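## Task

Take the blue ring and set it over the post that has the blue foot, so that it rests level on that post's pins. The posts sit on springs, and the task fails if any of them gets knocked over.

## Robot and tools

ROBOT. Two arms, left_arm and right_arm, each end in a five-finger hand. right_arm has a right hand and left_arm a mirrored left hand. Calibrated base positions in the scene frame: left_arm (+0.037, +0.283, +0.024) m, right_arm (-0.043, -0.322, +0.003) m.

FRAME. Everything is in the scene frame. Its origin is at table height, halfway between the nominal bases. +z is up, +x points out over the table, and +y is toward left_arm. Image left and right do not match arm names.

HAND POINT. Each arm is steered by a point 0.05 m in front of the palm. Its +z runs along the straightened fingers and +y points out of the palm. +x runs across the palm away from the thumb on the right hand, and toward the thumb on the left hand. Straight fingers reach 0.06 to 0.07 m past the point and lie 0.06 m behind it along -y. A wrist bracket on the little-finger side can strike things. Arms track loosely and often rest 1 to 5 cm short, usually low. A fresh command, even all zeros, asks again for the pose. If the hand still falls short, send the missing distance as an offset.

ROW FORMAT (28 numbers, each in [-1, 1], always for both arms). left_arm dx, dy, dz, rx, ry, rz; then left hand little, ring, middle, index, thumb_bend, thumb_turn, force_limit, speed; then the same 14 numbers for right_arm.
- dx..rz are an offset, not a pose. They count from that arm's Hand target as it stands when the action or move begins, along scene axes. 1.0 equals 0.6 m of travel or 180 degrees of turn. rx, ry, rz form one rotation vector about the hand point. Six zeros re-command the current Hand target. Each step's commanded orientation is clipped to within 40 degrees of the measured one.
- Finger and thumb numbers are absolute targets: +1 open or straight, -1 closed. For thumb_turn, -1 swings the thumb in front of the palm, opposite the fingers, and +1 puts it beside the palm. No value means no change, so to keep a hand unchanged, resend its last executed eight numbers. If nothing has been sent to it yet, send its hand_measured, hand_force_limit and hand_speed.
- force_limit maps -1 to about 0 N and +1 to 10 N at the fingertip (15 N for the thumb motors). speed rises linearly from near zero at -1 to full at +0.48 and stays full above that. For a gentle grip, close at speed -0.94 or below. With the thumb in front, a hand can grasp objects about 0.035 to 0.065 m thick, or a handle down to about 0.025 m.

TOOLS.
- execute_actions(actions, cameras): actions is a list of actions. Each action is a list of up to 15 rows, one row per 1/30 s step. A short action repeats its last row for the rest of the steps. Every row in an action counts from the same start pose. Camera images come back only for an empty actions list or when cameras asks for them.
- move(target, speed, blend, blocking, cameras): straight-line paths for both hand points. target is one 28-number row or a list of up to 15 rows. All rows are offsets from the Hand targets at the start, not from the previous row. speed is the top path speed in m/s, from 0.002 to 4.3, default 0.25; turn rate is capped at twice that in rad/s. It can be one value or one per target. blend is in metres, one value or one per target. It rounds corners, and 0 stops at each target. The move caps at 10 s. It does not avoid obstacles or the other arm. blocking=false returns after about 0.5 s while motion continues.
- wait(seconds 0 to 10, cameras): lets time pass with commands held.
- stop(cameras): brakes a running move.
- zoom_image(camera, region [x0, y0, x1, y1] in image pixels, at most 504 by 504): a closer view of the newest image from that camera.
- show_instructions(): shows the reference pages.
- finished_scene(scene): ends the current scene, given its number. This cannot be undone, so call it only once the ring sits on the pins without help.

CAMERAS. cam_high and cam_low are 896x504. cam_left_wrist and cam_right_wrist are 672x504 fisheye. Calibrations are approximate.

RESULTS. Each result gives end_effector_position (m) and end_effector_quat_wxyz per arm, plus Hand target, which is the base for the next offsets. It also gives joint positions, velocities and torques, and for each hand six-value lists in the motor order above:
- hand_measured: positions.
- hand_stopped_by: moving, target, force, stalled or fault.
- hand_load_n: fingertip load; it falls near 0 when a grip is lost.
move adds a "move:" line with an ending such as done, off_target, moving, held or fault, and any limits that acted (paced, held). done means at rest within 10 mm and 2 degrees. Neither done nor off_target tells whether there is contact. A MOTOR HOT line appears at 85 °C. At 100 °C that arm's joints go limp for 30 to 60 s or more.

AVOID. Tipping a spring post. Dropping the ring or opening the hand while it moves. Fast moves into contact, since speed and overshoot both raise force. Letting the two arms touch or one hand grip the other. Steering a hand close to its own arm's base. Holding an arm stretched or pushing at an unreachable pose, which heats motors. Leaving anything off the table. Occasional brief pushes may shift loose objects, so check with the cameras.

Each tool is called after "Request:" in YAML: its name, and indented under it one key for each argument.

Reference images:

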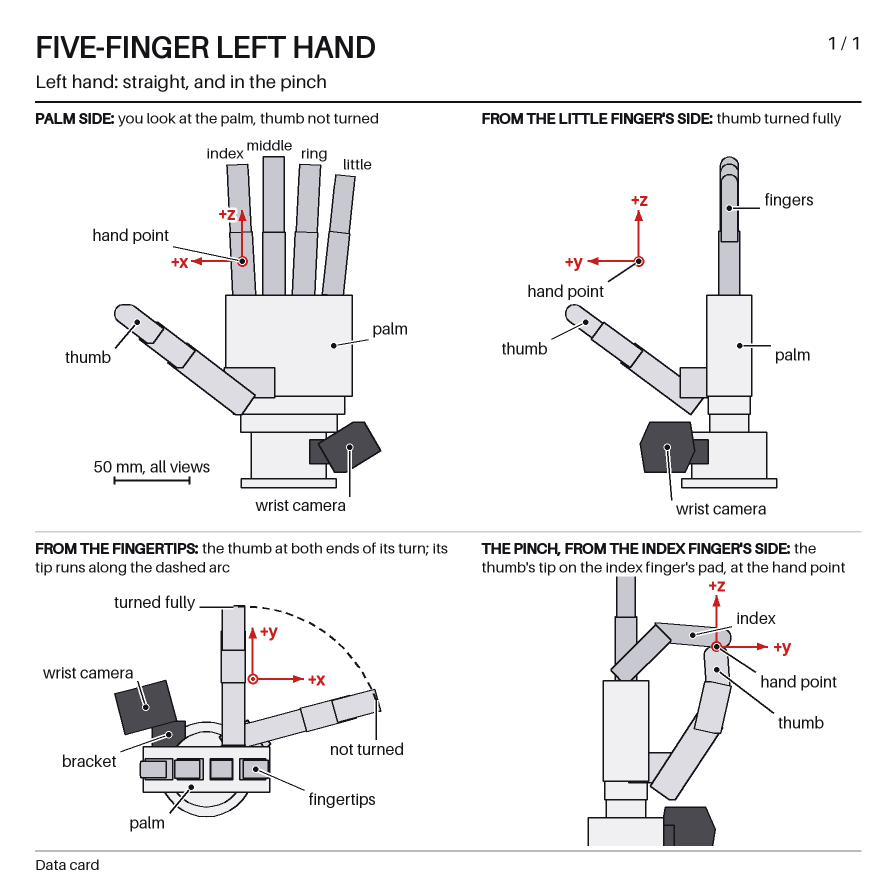

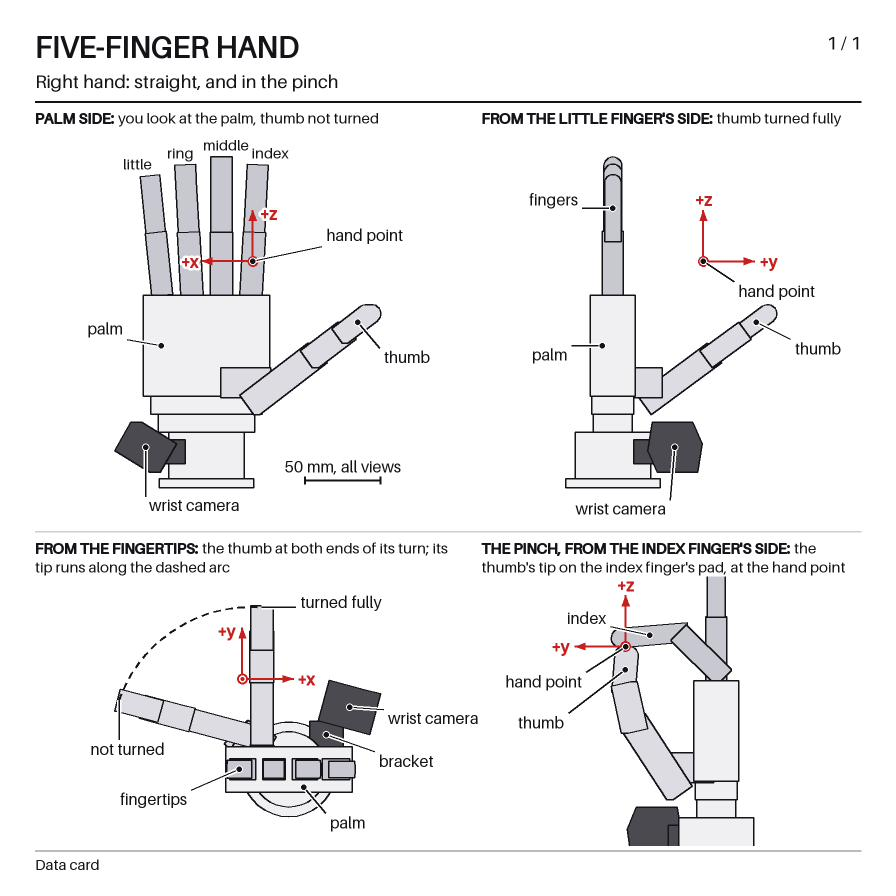

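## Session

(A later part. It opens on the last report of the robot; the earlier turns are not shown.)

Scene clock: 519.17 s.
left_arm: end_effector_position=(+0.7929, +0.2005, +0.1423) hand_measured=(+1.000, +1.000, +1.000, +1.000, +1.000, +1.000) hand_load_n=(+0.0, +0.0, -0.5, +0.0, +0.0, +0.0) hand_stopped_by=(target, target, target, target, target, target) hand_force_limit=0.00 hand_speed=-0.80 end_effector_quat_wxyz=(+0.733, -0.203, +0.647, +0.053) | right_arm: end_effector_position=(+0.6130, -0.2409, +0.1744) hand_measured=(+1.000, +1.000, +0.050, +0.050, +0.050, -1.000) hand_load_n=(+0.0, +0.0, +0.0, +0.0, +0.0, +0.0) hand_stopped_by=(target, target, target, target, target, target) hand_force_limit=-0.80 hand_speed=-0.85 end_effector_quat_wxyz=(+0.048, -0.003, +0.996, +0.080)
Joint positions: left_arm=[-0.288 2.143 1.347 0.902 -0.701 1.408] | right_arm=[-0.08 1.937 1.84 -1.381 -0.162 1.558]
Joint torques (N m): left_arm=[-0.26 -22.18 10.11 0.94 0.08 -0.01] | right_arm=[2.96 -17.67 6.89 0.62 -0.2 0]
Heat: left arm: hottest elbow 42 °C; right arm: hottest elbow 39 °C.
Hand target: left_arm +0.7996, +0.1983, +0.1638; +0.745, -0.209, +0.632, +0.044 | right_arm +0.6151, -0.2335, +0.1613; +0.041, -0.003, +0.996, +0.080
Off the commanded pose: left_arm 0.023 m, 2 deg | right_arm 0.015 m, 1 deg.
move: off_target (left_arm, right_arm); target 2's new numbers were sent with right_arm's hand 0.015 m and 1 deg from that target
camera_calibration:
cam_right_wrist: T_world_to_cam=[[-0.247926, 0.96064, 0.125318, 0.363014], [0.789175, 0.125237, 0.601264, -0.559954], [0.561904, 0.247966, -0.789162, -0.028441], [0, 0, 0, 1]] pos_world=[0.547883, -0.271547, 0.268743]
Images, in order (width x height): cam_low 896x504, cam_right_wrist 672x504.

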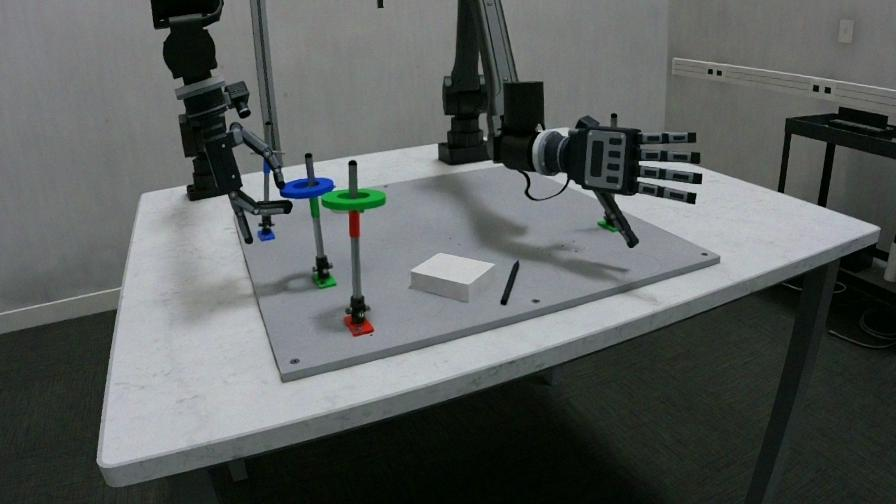

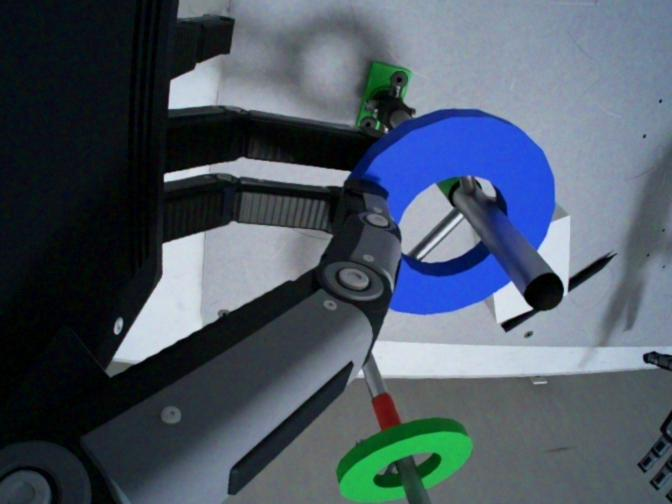

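Request:
move:
  target:
    - [0,0,0,0,0,0,1,1,1,1,1,1,0,-0.8, 0.0,0.0,0.0,0,0,0,1,1,0.05,0.05,0.2,-1,-0.8,-0.7]
    - [0,0,0,0,0,0,1,1,1,1,1,1,0,-0.8, 0.0,0.007,0.001,0,0,0,1,1,0.05,0.05,0.12,-1,-0.8,-0.85]
    - [0,0,0,0,0,0,1,1,1,1,1,1,0,-0.8, 0.0,0.007,0.001,0,0,0,1,1,-0.4,-0.4,0.12,-1,-0.5,-0.88]
  speed: 0.05
  cameras: ["cam_low","cam_right_wrist"]

Request:
zoom_image:
  camera: "cam_low"
  region: [220, 120, 350, 250]

Request:
zoom_image:
  camera: "cam_right_wrist"
  region: [340, 100, 640, 400]

Scene clock: 530.43 s.
left_arm: end_effector_position=(+0.7929, +0.2005, +0.1423) hand_measured=(+1.000, +1.000, +1.000, +1.000, +1.000, +1.000) hand_load_n=(+0.0, +0.0, +0.0, -0.5, +0.0, -0.5) hand_stopped_by=(target, target, target, target, target, target) hand_force_limit=0.00 hand_speed=-0.80 end_effector_quat_wxyz=(+0.733, -0.203, +0.647, +0.053) | right_arm: end_effector_position=(+0.6128, -0.2366, +0.1743) hand_measured=(+1.000, +1.000, -0.116, -0.126, +0.120, -1.000) hand_load_n=(+0.0, +0.0, +3.5, +4.0, +0.5, -0.5) hand_stopped_by=(target, target, force, force, target, target) hand_force_limit=-0.50 hand_speed=-0.88 end_effector_quat_wxyz=(+0.047, -0.003, +0.996, +0.080)
Joint positions: left_arm=[-0.288 2.143 1.347 0.902 -0.701 1.408] | right_arm=[-0.073 1.937 1.84 -1.381 -0.161 1.565]
Joint torques (N m): left_arm=[-0.09 -22.24 10.06 0.96 0.05 0] | right_arm=[2.2 -17.85 6.91 0.51 -0.21 0.02]
Heat: left arm: hottest elbow 42 °C; right arm: hottest elbow 39 °C.
Hand target: left_arm +0.7996, +0.1983, +0.1638; +0.745, -0.209, +0.632, +0.044 | right_arm +0.6151, -0.2293, +0.1619; +0.041, -0.003, +0.996, +0.080
Off the commanded pose: left_arm 0.023 m, 2 deg | right_arm 0.015 m, 1 deg.
move: off_target (left_arm, right_arm); target 2's new numbers were sent with right_arm's hand 0.015 m and 1 deg from that target; target 3's new numbers were sent with right_arm's hand 0.015 m and 1 deg from that target
camera_calibration:
cam_right_wrist: T_world_to_cam=[[-0.247767, 0.960706, 0.125121, 0.358746], [0.789876, 0.12553, 0.600282, -0.56047], [0.560988, 0.24756, -0.789941, -0.0288748], [0, 0, 0, 1]] pos_world=[0.547786, -0.267146, 0.268744]
Images, in order (width x height): cam_low 896x504, cam_right_wrist 672x504.

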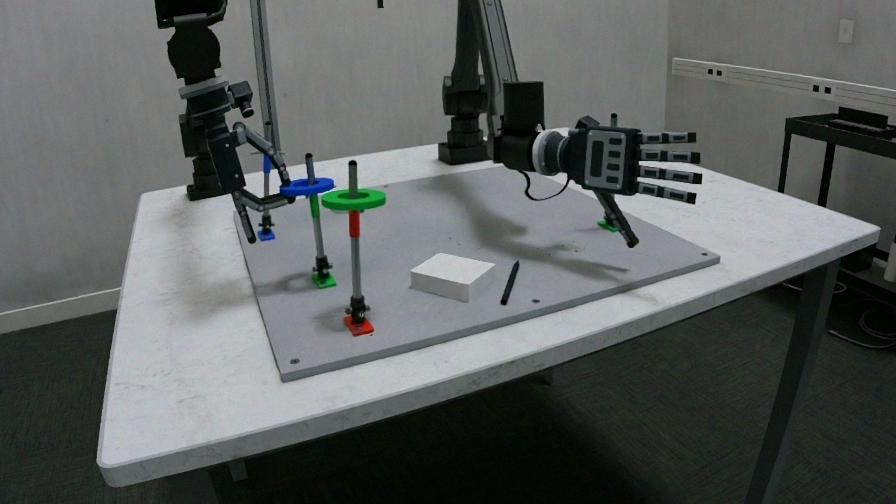

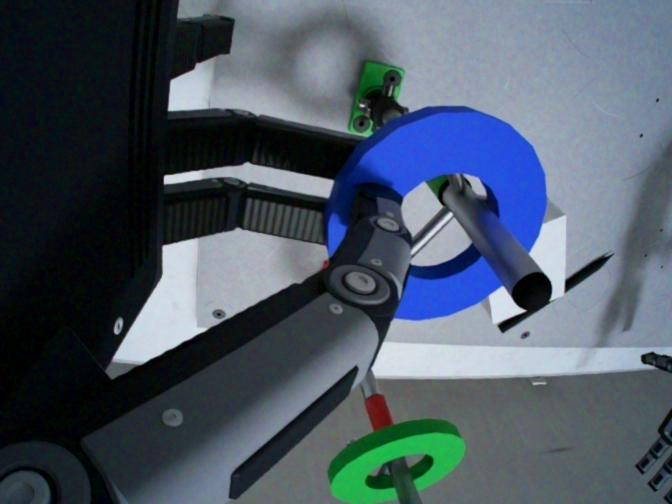

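Scaled by 3.877 from the camera's 896x504 image, which has a finer 1280x720 frame.

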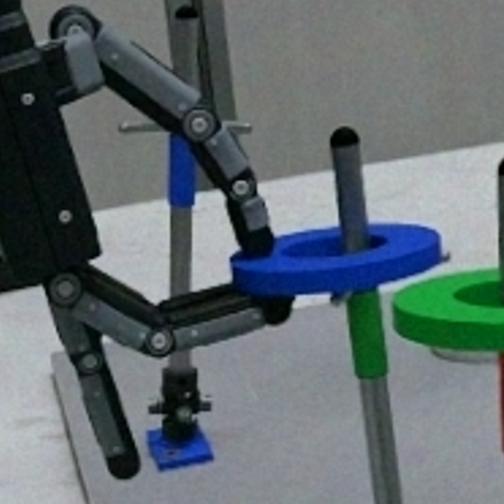

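Scaled by 1.680 from the camera's 672x504 image, which has a finer 960x720 frame.

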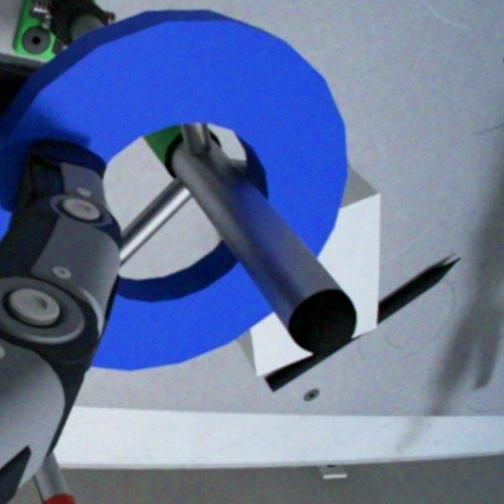

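Request:
move:
  target: [0,0,0,0,0,0,1,1,1,1,1,1,0,-0.8, 0.0,-0.003,0.112,0,0,0,1,1,-0.4,-0.4,0.12,-1,-0.5,-0.88]
  speed: 0.06
  cameras: ["cam_low","cam_right_wrist"]

Request:
zoom_image:
  camera: "cam_low"
  region: [220, 90, 350, 220]

Scene clock: 540.03 s.
left_arm: end_effector_position=(+0.7929, +0.2005, +0.1423) hand_measured=(+1.000, +1.000, +1.000, +1.000, +1.000, +1.000) hand_load_n=(+0.0, +0.0, +0.0, +0.0, +0.0, +0.0) hand_stopped_by=(target, target, target, target, target, target) hand_force_limit=0.00 hand_speed=-0.80 end_effector_quat_wxyz=(+0.733, -0.203, +0.647, +0.053) | right_arm: end_effector_position=(+0.6048, -0.2365, +0.2156) hand_measured=(+1.000, +1.000, -0.116, -0.126, +0.120, -1.000) hand_load_n=(+0.0, +0.0, +3.5, +4.0, +0.5, -1.0) hand_stopped_by=(target, target, force, force, target, target) hand_force_limit=-0.50 hand_speed=-0.88 end_effector_quat_wxyz=(+0.028, -0.001, +0.996, +0.080)
Joint positions: left_arm=[-0.288 2.143 1.347 0.902 -0.701 1.408] | right_arm=[-0.073 1.937 1.953 -1.532 -0.161 1.565]
Joint torques (N m): left_arm=[-0.26 -22.3 10.04 0.95 0.08 -0.01] | right_arm=[2.14 -18.49 10.56 -0.32 -0.26 -0.03]
Heat: left arm: hottest elbow 42 °C; right arm: hottest elbow 39 °C.
Hand target: left_arm +0.7996, +0.1983, +0.1638; +0.745, -0.209, +0.632, +0.044 | right_arm +0.6151, -0.2311, +0.2291; +0.041, -0.003, +0.996, +0.080
Off the commanded pose: left_arm 0.023 m, 2 deg | right_arm 0.018 m, 1 deg.
move: off_target (left_arm, right_arm)
camera_calibration:
cam_right_wrist: T_world_to_cam=[[-0.242784, 0.960672, 0.134782, 0.346471], [0.812398, 0.125417, 0.569455, -0.585957], [0.530156, 0.247751, -0.810897, 0.031446], [0, 0, 0, 1]] pos_world=[0.543477, -0.267146, 0.312478]
Images, in order (width x height): cam_low 896x504, cam_right_wrist 672x504.

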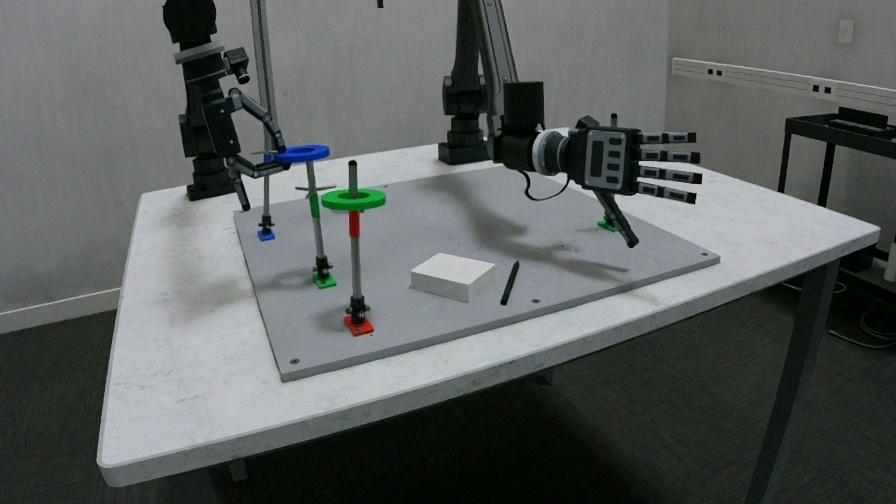

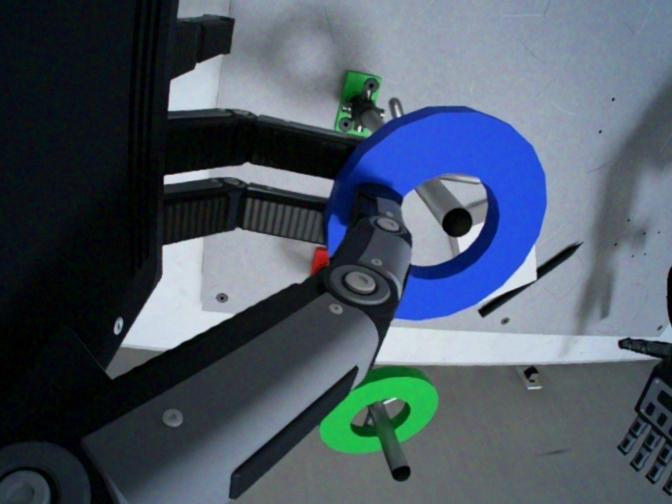

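Scaled by 3.877 from the camera's 896x504 image, which has a finer 1280x720 frame.

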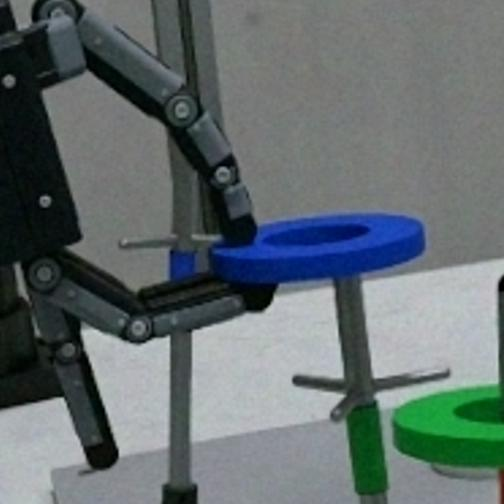

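Request:
move:
  target:
    - [0,0,0,0,0,0,1,1,1,1,1,1,0,-0.8, 0.0,-0.003,0.1,0,0,0,1,1,-0.4,-0.4,0.12,-1,-0.5,-0.88]
    - [0,0,0,0,0,0,1,1,1,1,1,1,0,-0.8, -0.2835,0.0035,0.118,-0.0606,-0.015,0.4523,1,1,-0.4,-0.4,0.12,-1,-0.5,-0.88]
  speed: [0.07,0.12]
  cameras: ["cam_high","cam_right_wrist","cam_low"]

Request:
zoom_image:
  camera: "cam_high"
  region: [310, 210, 430, 310]

Scene clock: 565.57 s.
left_arm: end_effector_position=(+0.7929, +0.2005, +0.1423) hand_measured=(+1.000, +1.000, +1.000, +1.000, +1.000, +1.000) hand_load_n=(+0.0, +0.0, +0.0, +0.0, +0.0, +0.0) hand_stopped_by=(target, target, target, target, target, target) hand_force_limit=0.00 hand_speed=-0.80 end_effector_quat_wxyz=(+0.733, -0.203, +0.647, +0.053) | right_arm: end_effector_position=(+0.4531, -0.2335, +0.2894) hand_measured=(+1.000, +1.000, -0.116, -0.126, +0.120, -1.000) hand_load_n=(+0.0, +0.0, +3.0, +4.0, +0.5, -1.0) hand_stopped_by=(target, target, force, force, target, target) hand_force_limit=-0.50 hand_speed=-0.88 end_effector_quat_wxyz=(+0.030, -0.645, +0.763, -0.015)
Joint positions: left_arm=[-0.288 2.143 1.347 0.902 -0.701 1.408] | right_arm=[0.019 1.756 1.93 -1.679 -0.01 0.252]
Joint torques (N m): left_arm=[-0.32 -22.24 10.04 0.96 0.08 0] | right_arm=[2.73 -18.9 6.93 -0.25 -0.1 -0.2]
Heat: left arm: hottest elbow 42 °C; right arm: hottest elbow 40 °C.
Hand target: left_arm +0.7996, +0.1983, +0.1638; +0.745, -0.209, +0.632, +0.044 | right_arm +0.4450, -0.2290, +0.2999; +0.000, -0.656, +0.755, +0.000
Off the commanded pose: left_arm 0.023 m, 2 deg | right_arm 0.014 m, 4 deg.
joint sent to its limit (right arm) — joint 4 (wrist pitch), lower limit. The joint targets are off in orientation, not in position.
move: off_target (left_arm, right_arm)
camera_calibration:
cam_right_wrist: T_world_to_cam=[[-0.994688, -0.0713037, -0.0742462, 0.456988], [-0.0991309, 0.857889, 0.504182, 0.097824], [0.0277449, 0.508864, -0.8604, 0.473913], [0, 0, 0, 1]] pos_world=[0.451109, -0.292494, 0.392363]
Images, in order (width x height): cam_high 896x504, cam_low 896x504, cam_right_wrist 672x504.

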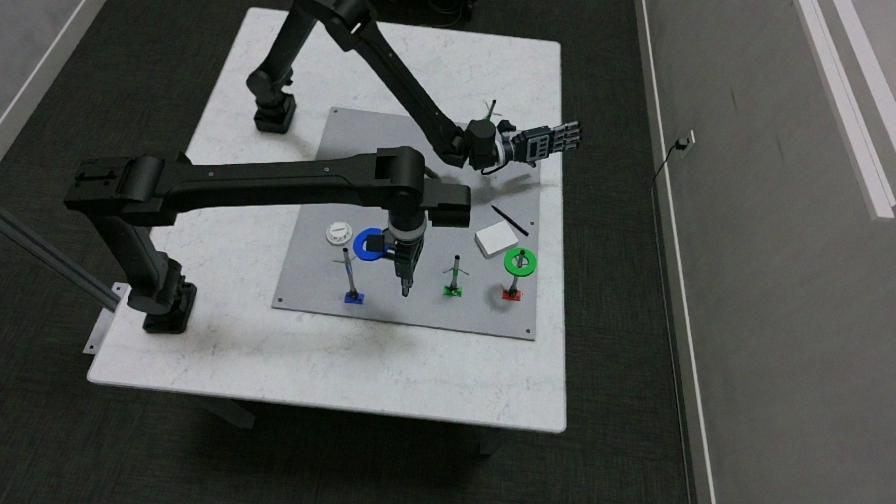

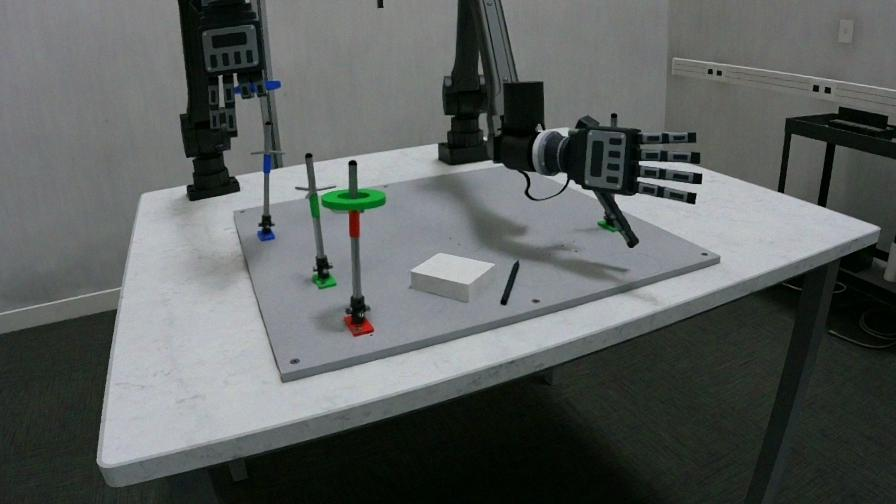

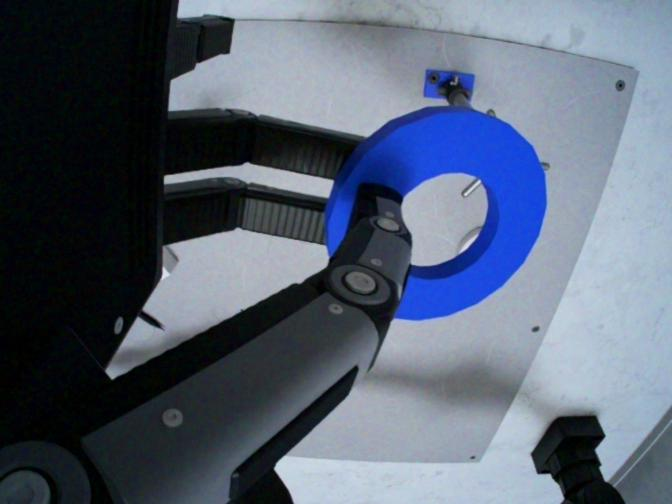

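Scaled by 4.200 from the camera's 896x504 image, which has a finer 1280x720 frame.

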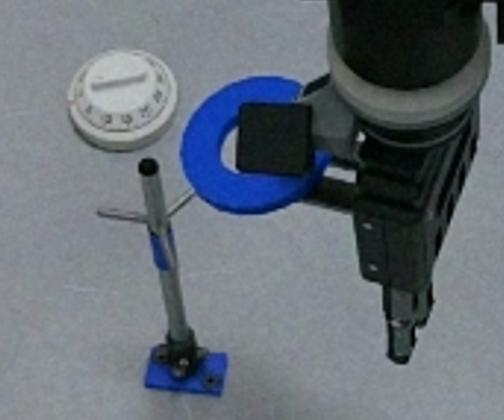

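Request:
move:
  target: [0,0,0,0,0,0,1,1,1,1,1,1,0,-0.8, -0.086,0.014,0.0,0,0,0,1,1,-0.4,-0.4,0.12,-1,-0.5,-0.88]
  speed: 0.1
  cameras: ["cam_high","cam_right_wrist"]

Request:
zoom_image:
  camera: "cam_high"
  region: [310, 210, 430, 310]

Request:
zoom_image:
  camera: "cam_right_wrist"
  region: [320, 40, 620, 340]

Scene clock: 578.87 s.
left_arm: end_effector_position=(+0.7929, +0.2005, +0.1423) hand_measured=(+1.000, +1.000, +1.000, +1.000, +1.000, +1.000) hand_load_n=(+0.0, -0.5, +0.0, +0.0, +0.0, +0.0) hand_stopped_by=(target, target, target, target, target, target) hand_force_limit=0.00 hand_speed=-0.80 end_effector_quat_wxyz=(+0.733, -0.203, +0.647, +0.053) | right_arm: end_effector_position=(+0.3995, -0.2252, +0.2933) hand_measured=(+1.000, +1.000, -0.116, -0.126, +0.120, -1.000) hand_load_n=(+0.0, +0.5, +3.5, +3.5, +1.0, -1.0) hand_stopped_by=(target, target, force, force, target, target) hand_force_limit=-0.50 hand_speed=-0.88 end_effector_quat_wxyz=(+0.017, -0.656, +0.755, -0.008)
Joint positions: left_arm=[-0.288 2.143 1.347 0.902 -0.701 1.408] | right_arm=[0.049 1.633 1.778 -1.679 -0.006 0.255]
Joint torques (N m): left_arm=[-0.26 -22.24 10.11 0.96 0.07 -0.01] | right_arm=[2.43 -16.03 6.84 -0.32 -0.05 0]
Heat: left arm: hottest elbow 42 °C; right arm: hottest elbow 40 °C.
Hand target: left_arm +0.7996, +0.1983, +0.1638; +0.745, -0.209, +0.632, +0.044 | right_arm +0.3934, -0.2205, +0.3000; +0.000, -0.656, +0.755, +0.000
Off the commanded pose: left_arm 0.023 m, 2 deg | right_arm 0.010 m, 2 deg.
joint sent to its limit (right arm) — joint 4 (wrist pitch), lower limit. The joint targets still meet the commanded pose.
move: off_target (left_arm)
camera_calibration:
cam_right_wrist: T_world_to_cam=[[-0.994196, -0.0976819, -0.0450736, 0.389939], [-0.107085, 0.858468, 0.501564, 0.0875198], [-0.0102995, 0.50348, -0.863946, 0.489516], [0, 0, 0, 1]] pos_world=[0.40209, -0.283504, 0.396594]
Images, in order (width x height): cam_high 896x504, cam_right_wrist 672x504.

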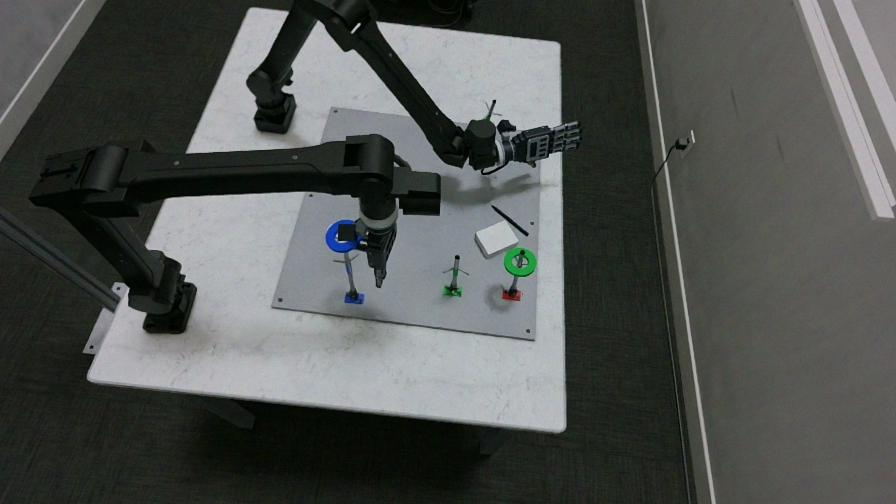

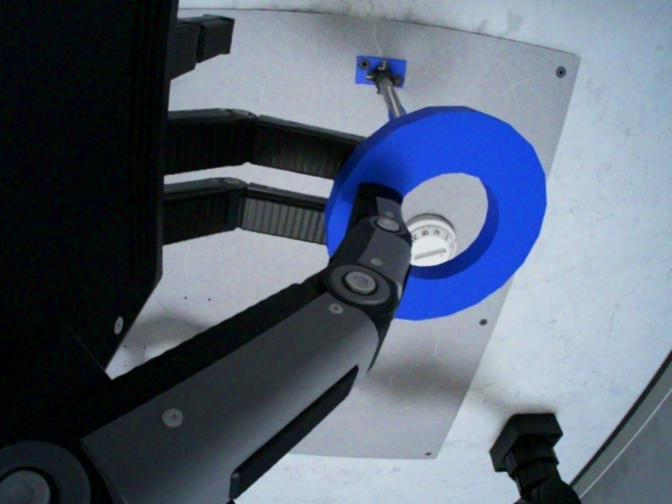

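Scaled by 4.200 from the camera's 896x504 image, which has a finer 1280x720 frame.

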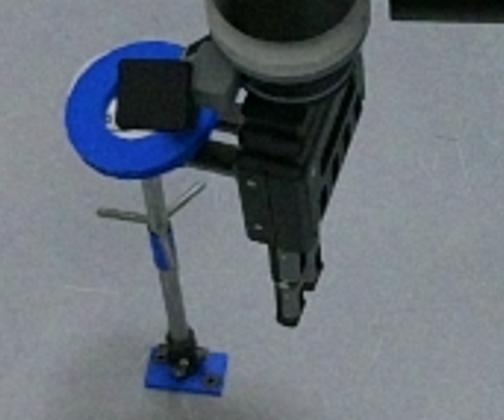

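Scaled by 1.680 from the camera's 672x504 image, which has a finer 960x720 frame.

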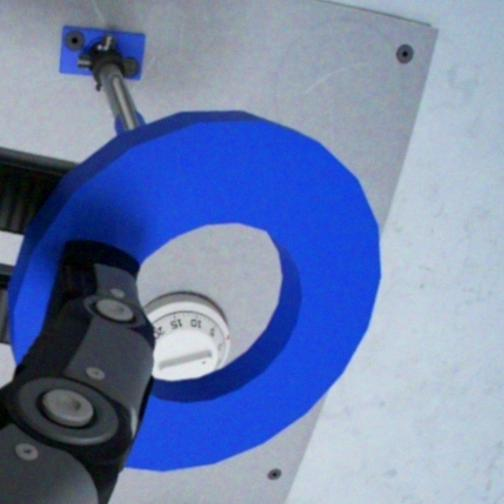

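Request:
move:
  target: [0,0,0,0,0,0,1,1,1,1,1,1,0,-0.8, 0.005,0.0,-0.053,0,0,0,1,1,-0.4,-0.4,0.12,-1,-0.5,-0.88]
  speed: 0.07
  cameras: ["cam_high","cam_right_wrist"]

Request:
zoom_image:
  camera: "cam_high"
  region: [310, 210, 430, 310]

Request:
zoom_image:
  camera: "cam_right_wrist"
  region: [320, 40, 620, 340]

Scene clock: 590.83 s.
left_arm: end_effector_position=(+0.7929, +0.2005, +0.1423) hand_measured=(+1.000, +1.000, +1.000, +1.000, +1.000, +1.000) hand_load_n=(+0.0, +0.0, +0.0, +0.0, +0.0, +0.0) hand_stopped_by=(target, target, target, target, target, target) hand_force_limit=0.00 hand_speed=-0.80 end_effector_quat_wxyz=(+0.733, -0.203, +0.647, +0.053) | right_arm: end_effector_position=(+0.3936, -0.2263, +0.2752) hand_measured=(+1.000, +1.000, -0.116, -0.126, +0.120, -1.000) hand_load_n=(+0.0, +0.0, +3.5, +4.0, +0.5, -1.0) hand_stopped_by=(target, target, force, force, target, target) hand_force_limit=-0.50 hand_speed=-0.88 end_effector_quat_wxyz=(+0.003, -0.656, +0.755, -0.001)
Joint positions: left_arm=[-0.288 2.143 1.347 0.902 -0.701 1.408] | right_arm=[0.05 1.633 1.728 -1.659 -0.002 0.255]
Joint velocities: left_arm=[-0.005 0.005 0.022 0.046 -0.081 0.037] | right_arm=[within noise]
Joint torques (N m): left_arm=[-0.15 -22.12 10.07 0.95 0.06 -0.01] | right_arm=[1.73 -13.63 6.82 0.43 -0.05 0.03]
Motor temperatures (°C): left_arm=[24 36 42 26 23 24] | right_arm=[27 32 39 26 27 26]
Heat: left arm: hottest elbow 42 °C; right arm: hottest elbow 39 °C.
Hand target: left_arm +0.7996, +0.1983, +0.1638; +0.745, -0.209, +0.632, +0.044 | right_arm +0.3964, -0.2206, +0.2682; +0.000, -0.656, +0.755, +0.000
Off the commanded pose: left_arm 0.023 m, 2 deg | right_arm 0.009 m, 0 deg.
move: off_target (left_arm)
camera_calibration:
cam_right_wrist: T_world_to_cam=[[-0.994986, -0.0989979, -0.0142189, 0.374551], [-0.0929192, 0.862424, 0.497585, 0.093345], [-0.0369972, 0.496412, -0.867298, 0.484201], [0, 0, 0, 1]] pos_world=[0.39926, -0.283786, 0.378826]
Images, in order (width x height): cam_high 896x504, cam_right_wrist 672x504.

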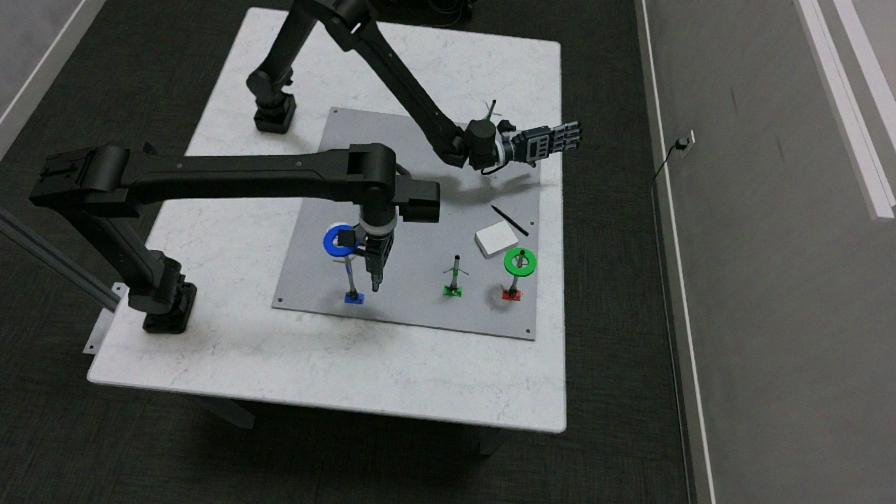

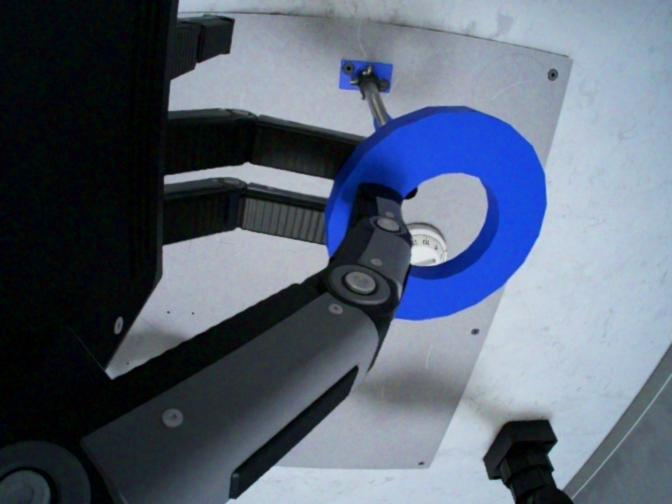

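Scaled by 4.200 from the camera's 896x504 image, which has a finer 1280x720 frame.

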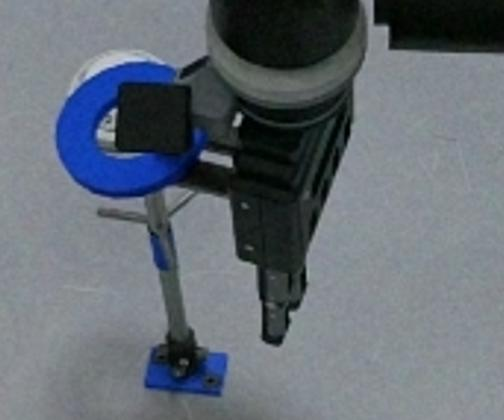

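Scaled by 1.680 from the camera's 672x504 image, which has a finer 960x720 frame.

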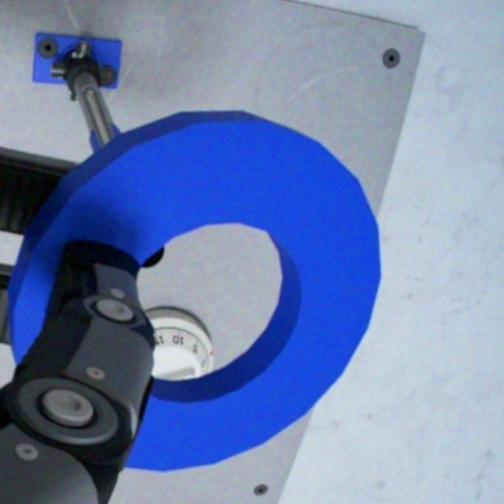

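Request:
move:
  target: [0,0,0,0,0,0,1,1,1,1,1,1,0,-0.8, 0.023,0.009,0.004,0,0,0,1,1,-0.4,-0.4,0.12,-1,-0.5,-0.88]
  speed: 0.07
  cameras: ["cam_high","cam_right_wrist"]

Request:
zoom_image:
  camera: "cam_high"
  region: [310, 210, 430, 310]

Request:
zoom_image:
  camera: "cam_right_wrist"
  region: [320, 40, 620, 340]

Scene clock: 603.20 s.
left_arm: end_effector_position=(+0.7929, +0.2005, +0.1423) hand_measured=(+1.000, +1.000, +1.000, +1.000, +1.000, +1.000) hand_load_n=(+0.0, +0.0, +0.0, +0.0, +0.0, +0.0) hand_stopped_by=(target, target, target, target, target, target) hand_force_limit=0.00 hand_speed=-0.80 end_effector_quat_wxyz=(+0.733, -0.203, +0.647, +0.053) | right_arm: end_effector_position=(+0.3994, -0.2225, +0.2631) hand_measured=(+1.000, +1.000, -0.116, -0.126, +0.120, -1.000) hand_load_n=(+0.0, +0.0, +3.0, +4.0, +0.5, -0.5) hand_stopped_by=(target, target, force, force, target, target) hand_force_limit=-0.50 hand_speed=-0.88 end_effector_quat_wxyz=(-0.008, -0.656, +0.755, +0.006)
Joint positions: left_arm=[-0.288 2.143 1.347 0.902 -0.701 1.408] | right_arm=[0.056 1.666 1.734 -1.659 -0.002 0.263]
Joint torques (N m): left_arm=[-0.21 -22.36 10.1 0.92 0.08 0.01] | right_arm=[2.49 -14.04 10.37 -0.47 -0.04 0.05]
Heat: left arm: hottest elbow 42 °C; right arm: hottest elbow 39 °C.
Hand target: left_arm +0.7996, +0.1983, +0.1638; +0.745, -0.209, +0.632, +0.044 | right_arm +0.4102, -0.2151, +0.2705; +0.000, -0.656, +0.755, +0.000
Off the commanded pose: left_arm 0.023 m, 2 deg | right_arm 0.015 m, 1 deg.
move: off_target (left_arm, right_arm)
camera_calibration:
cam_right_wrist: T_world_to_cam=[[-0.99513, -0.0977761, 0.012481, 0.373922], [-0.0786699, 0.864127, 0.497087, 0.0913679], [-0.0593884, 0.493684, -0.867611, 0.480439], [0, 0, 0, 1]] pos_world=[0.407822, -0.279578, 0.366749]
Images, in order (width x height): cam_high 896x504, cam_right_wrist 672x504.

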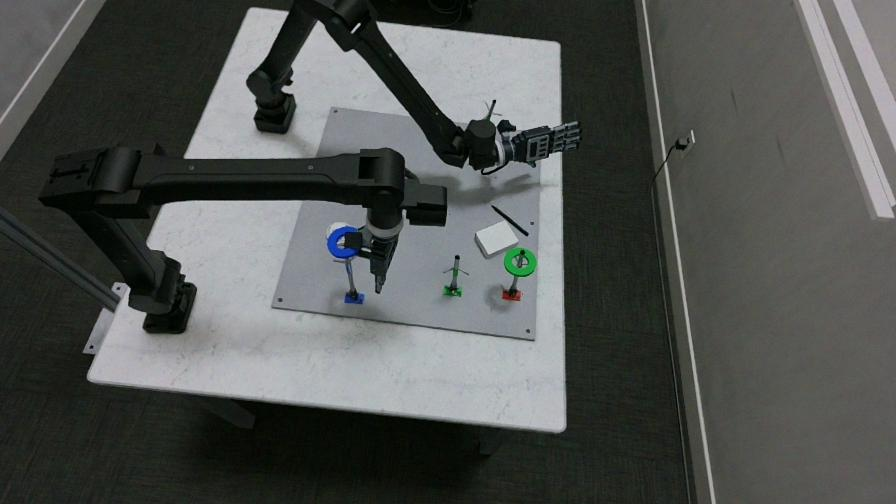

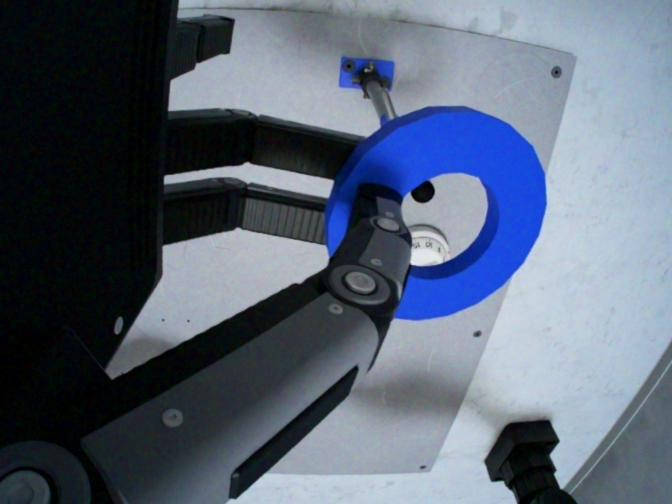

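Scaled by 4.200 from the camera's 896x504 image, which has a finer 1280x720 frame.

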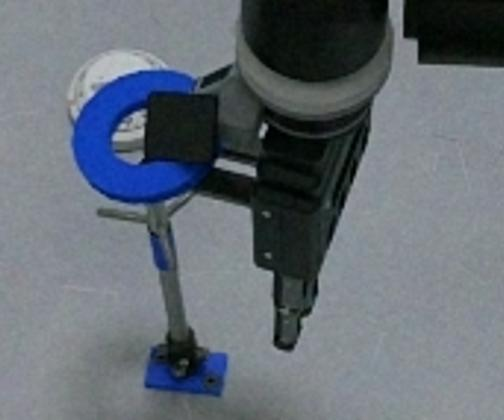

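Scaled by 1.680 from the camera's 672x504 image, which has a finer 960x720 frame.

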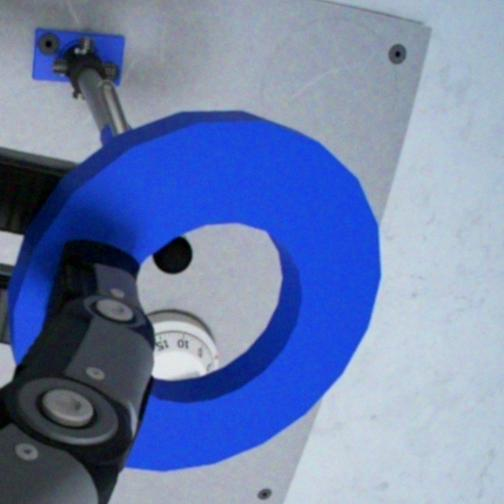

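Request:
move:
  target: [0,0,0,0,0,0,1,1,1,1,1,1,0,-0.8, -0.010,0.011,-0.031,0,0,0,1,1,-0.4,-0.4,0.12,-1,-0.5,-0.88]
  speed: 0.06
  cameras: ["cam_high","cam_right_wrist"]

Request:
zoom_image:
  camera: "cam_high"
  region: [310, 210, 430, 310]

Request:
zoom_image:
  camera: "cam_right_wrist"
  region: [320, 40, 620, 340]

Scene clock: 624.13 s.
left_arm: end_effector_position=(+0.7929, +0.2005, +0.1423) hand_measured=(+1.000, +1.000, +1.000, +1.000, +1.000, +1.000) hand_load_n=(+0.0, +0.0, +0.0, +0.0, +0.0, +0.0) hand_stopped_by=(target, target, target, target, target, target) hand_force_limit=0.00 hand_speed=-0.80 end_effector_quat_wxyz=(+0.733, -0.203, +0.647, +0.053) | right_arm: end_effector_position=(+0.4031, -0.2145, +0.2544) hand_measured=(+1.000, +1.000, -0.116, -0.126, +0.120, -1.000) hand_load_n=(+0.0, +0.0, +3.5, +4.0, +0.5, -1.0) hand_stopped_by=(target, target, force, force, target, target) hand_force_limit=-0.50 hand_speed=-0.88 end_effector_quat_wxyz=(-0.001, -0.656, +0.755, +0.002)
Joint positions: left_arm=[-0.288 2.143 1.347 0.902 -0.701 1.408] | right_arm=[0.071 1.666 1.714 -1.622 -0.002 0.276]
Joint torques (N m): left_arm=[-0.15 -22.36 10.11 0.85 0.07 -0.03] | right_arm=[1.96 -15.15 6.94 0.53 -0.06 0.01]
Heat: left arm: hottest elbow 42 °C; right arm: hottest elbow 41 °C.
Hand target: left_arm +0.7996, +0.1983, +0.1638; +0.745, -0.209, +0.632, +0.044 | right_arm +0.4042, -0.2086, +0.2519; +0.000, -0.656, +0.755, +0.000
Off the commanded pose: left_arm 0.023 m, 2 deg | right_arm 0.007 m, 0 deg.
move: off_target (left_arm)
camera_calibration:
cam_right_wrist: T_world_to_cam=[[-0.995083, -0.0989849, -0.00351334, 0.382225], [-0.0876087, 0.863064, 0.497439, 0.092375], [-0.0462067, 0.495301, -0.867492, 0.464147], [0, 0, 0, 1]] pos_world=[0.409885, -0.271783, 0.358035]
Images, in order (width x height): cam_high 896x504, cam_right_wrist 672x504.

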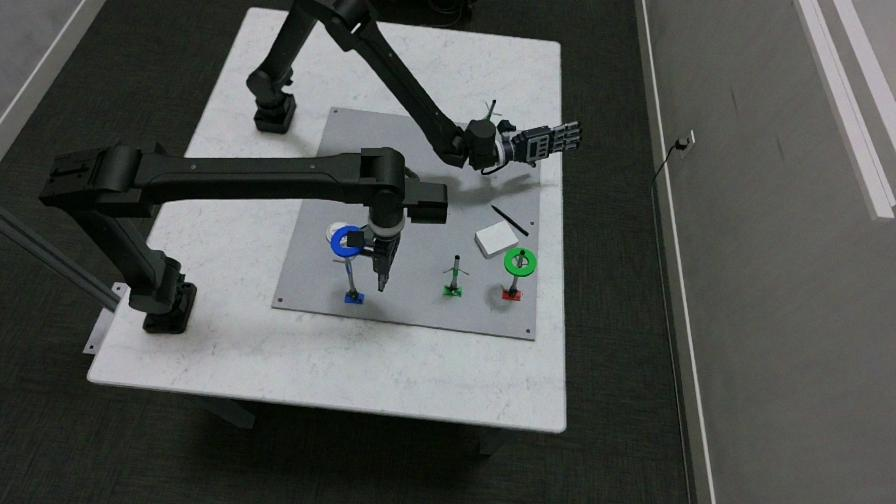

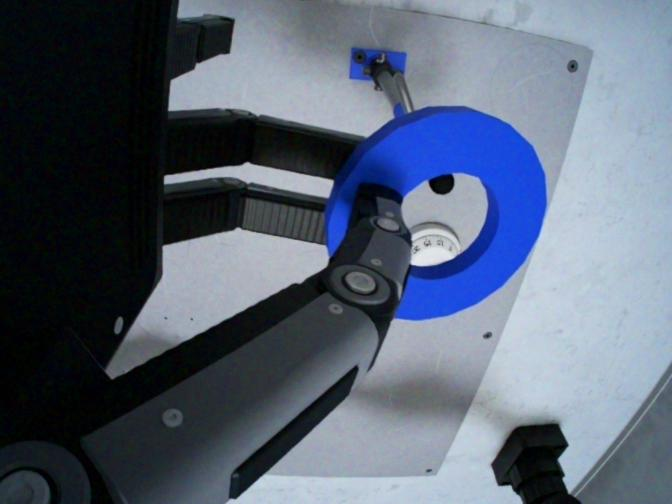

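Scaled by 4.200 from the camera's 896x504 image, which has a finer 1280x720 frame.

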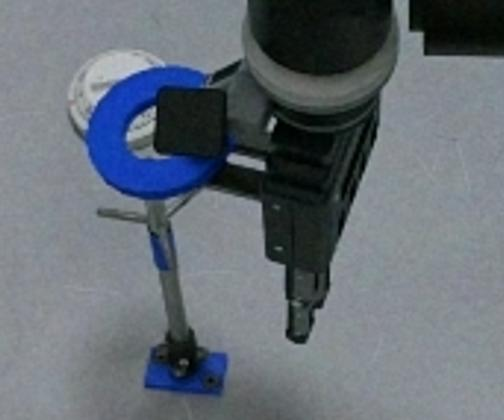

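Scaled by 1.680 from the camera's 672x504 image, which has a finer 960x720 frame.

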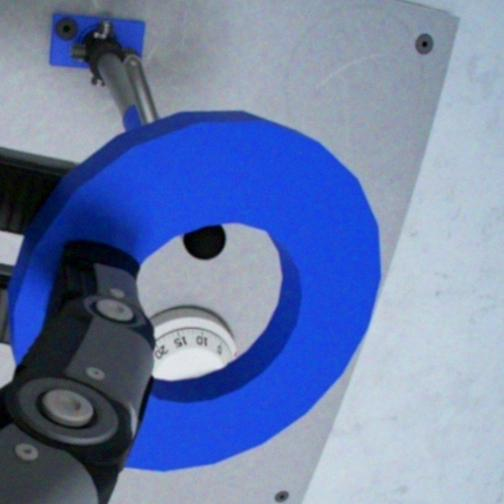

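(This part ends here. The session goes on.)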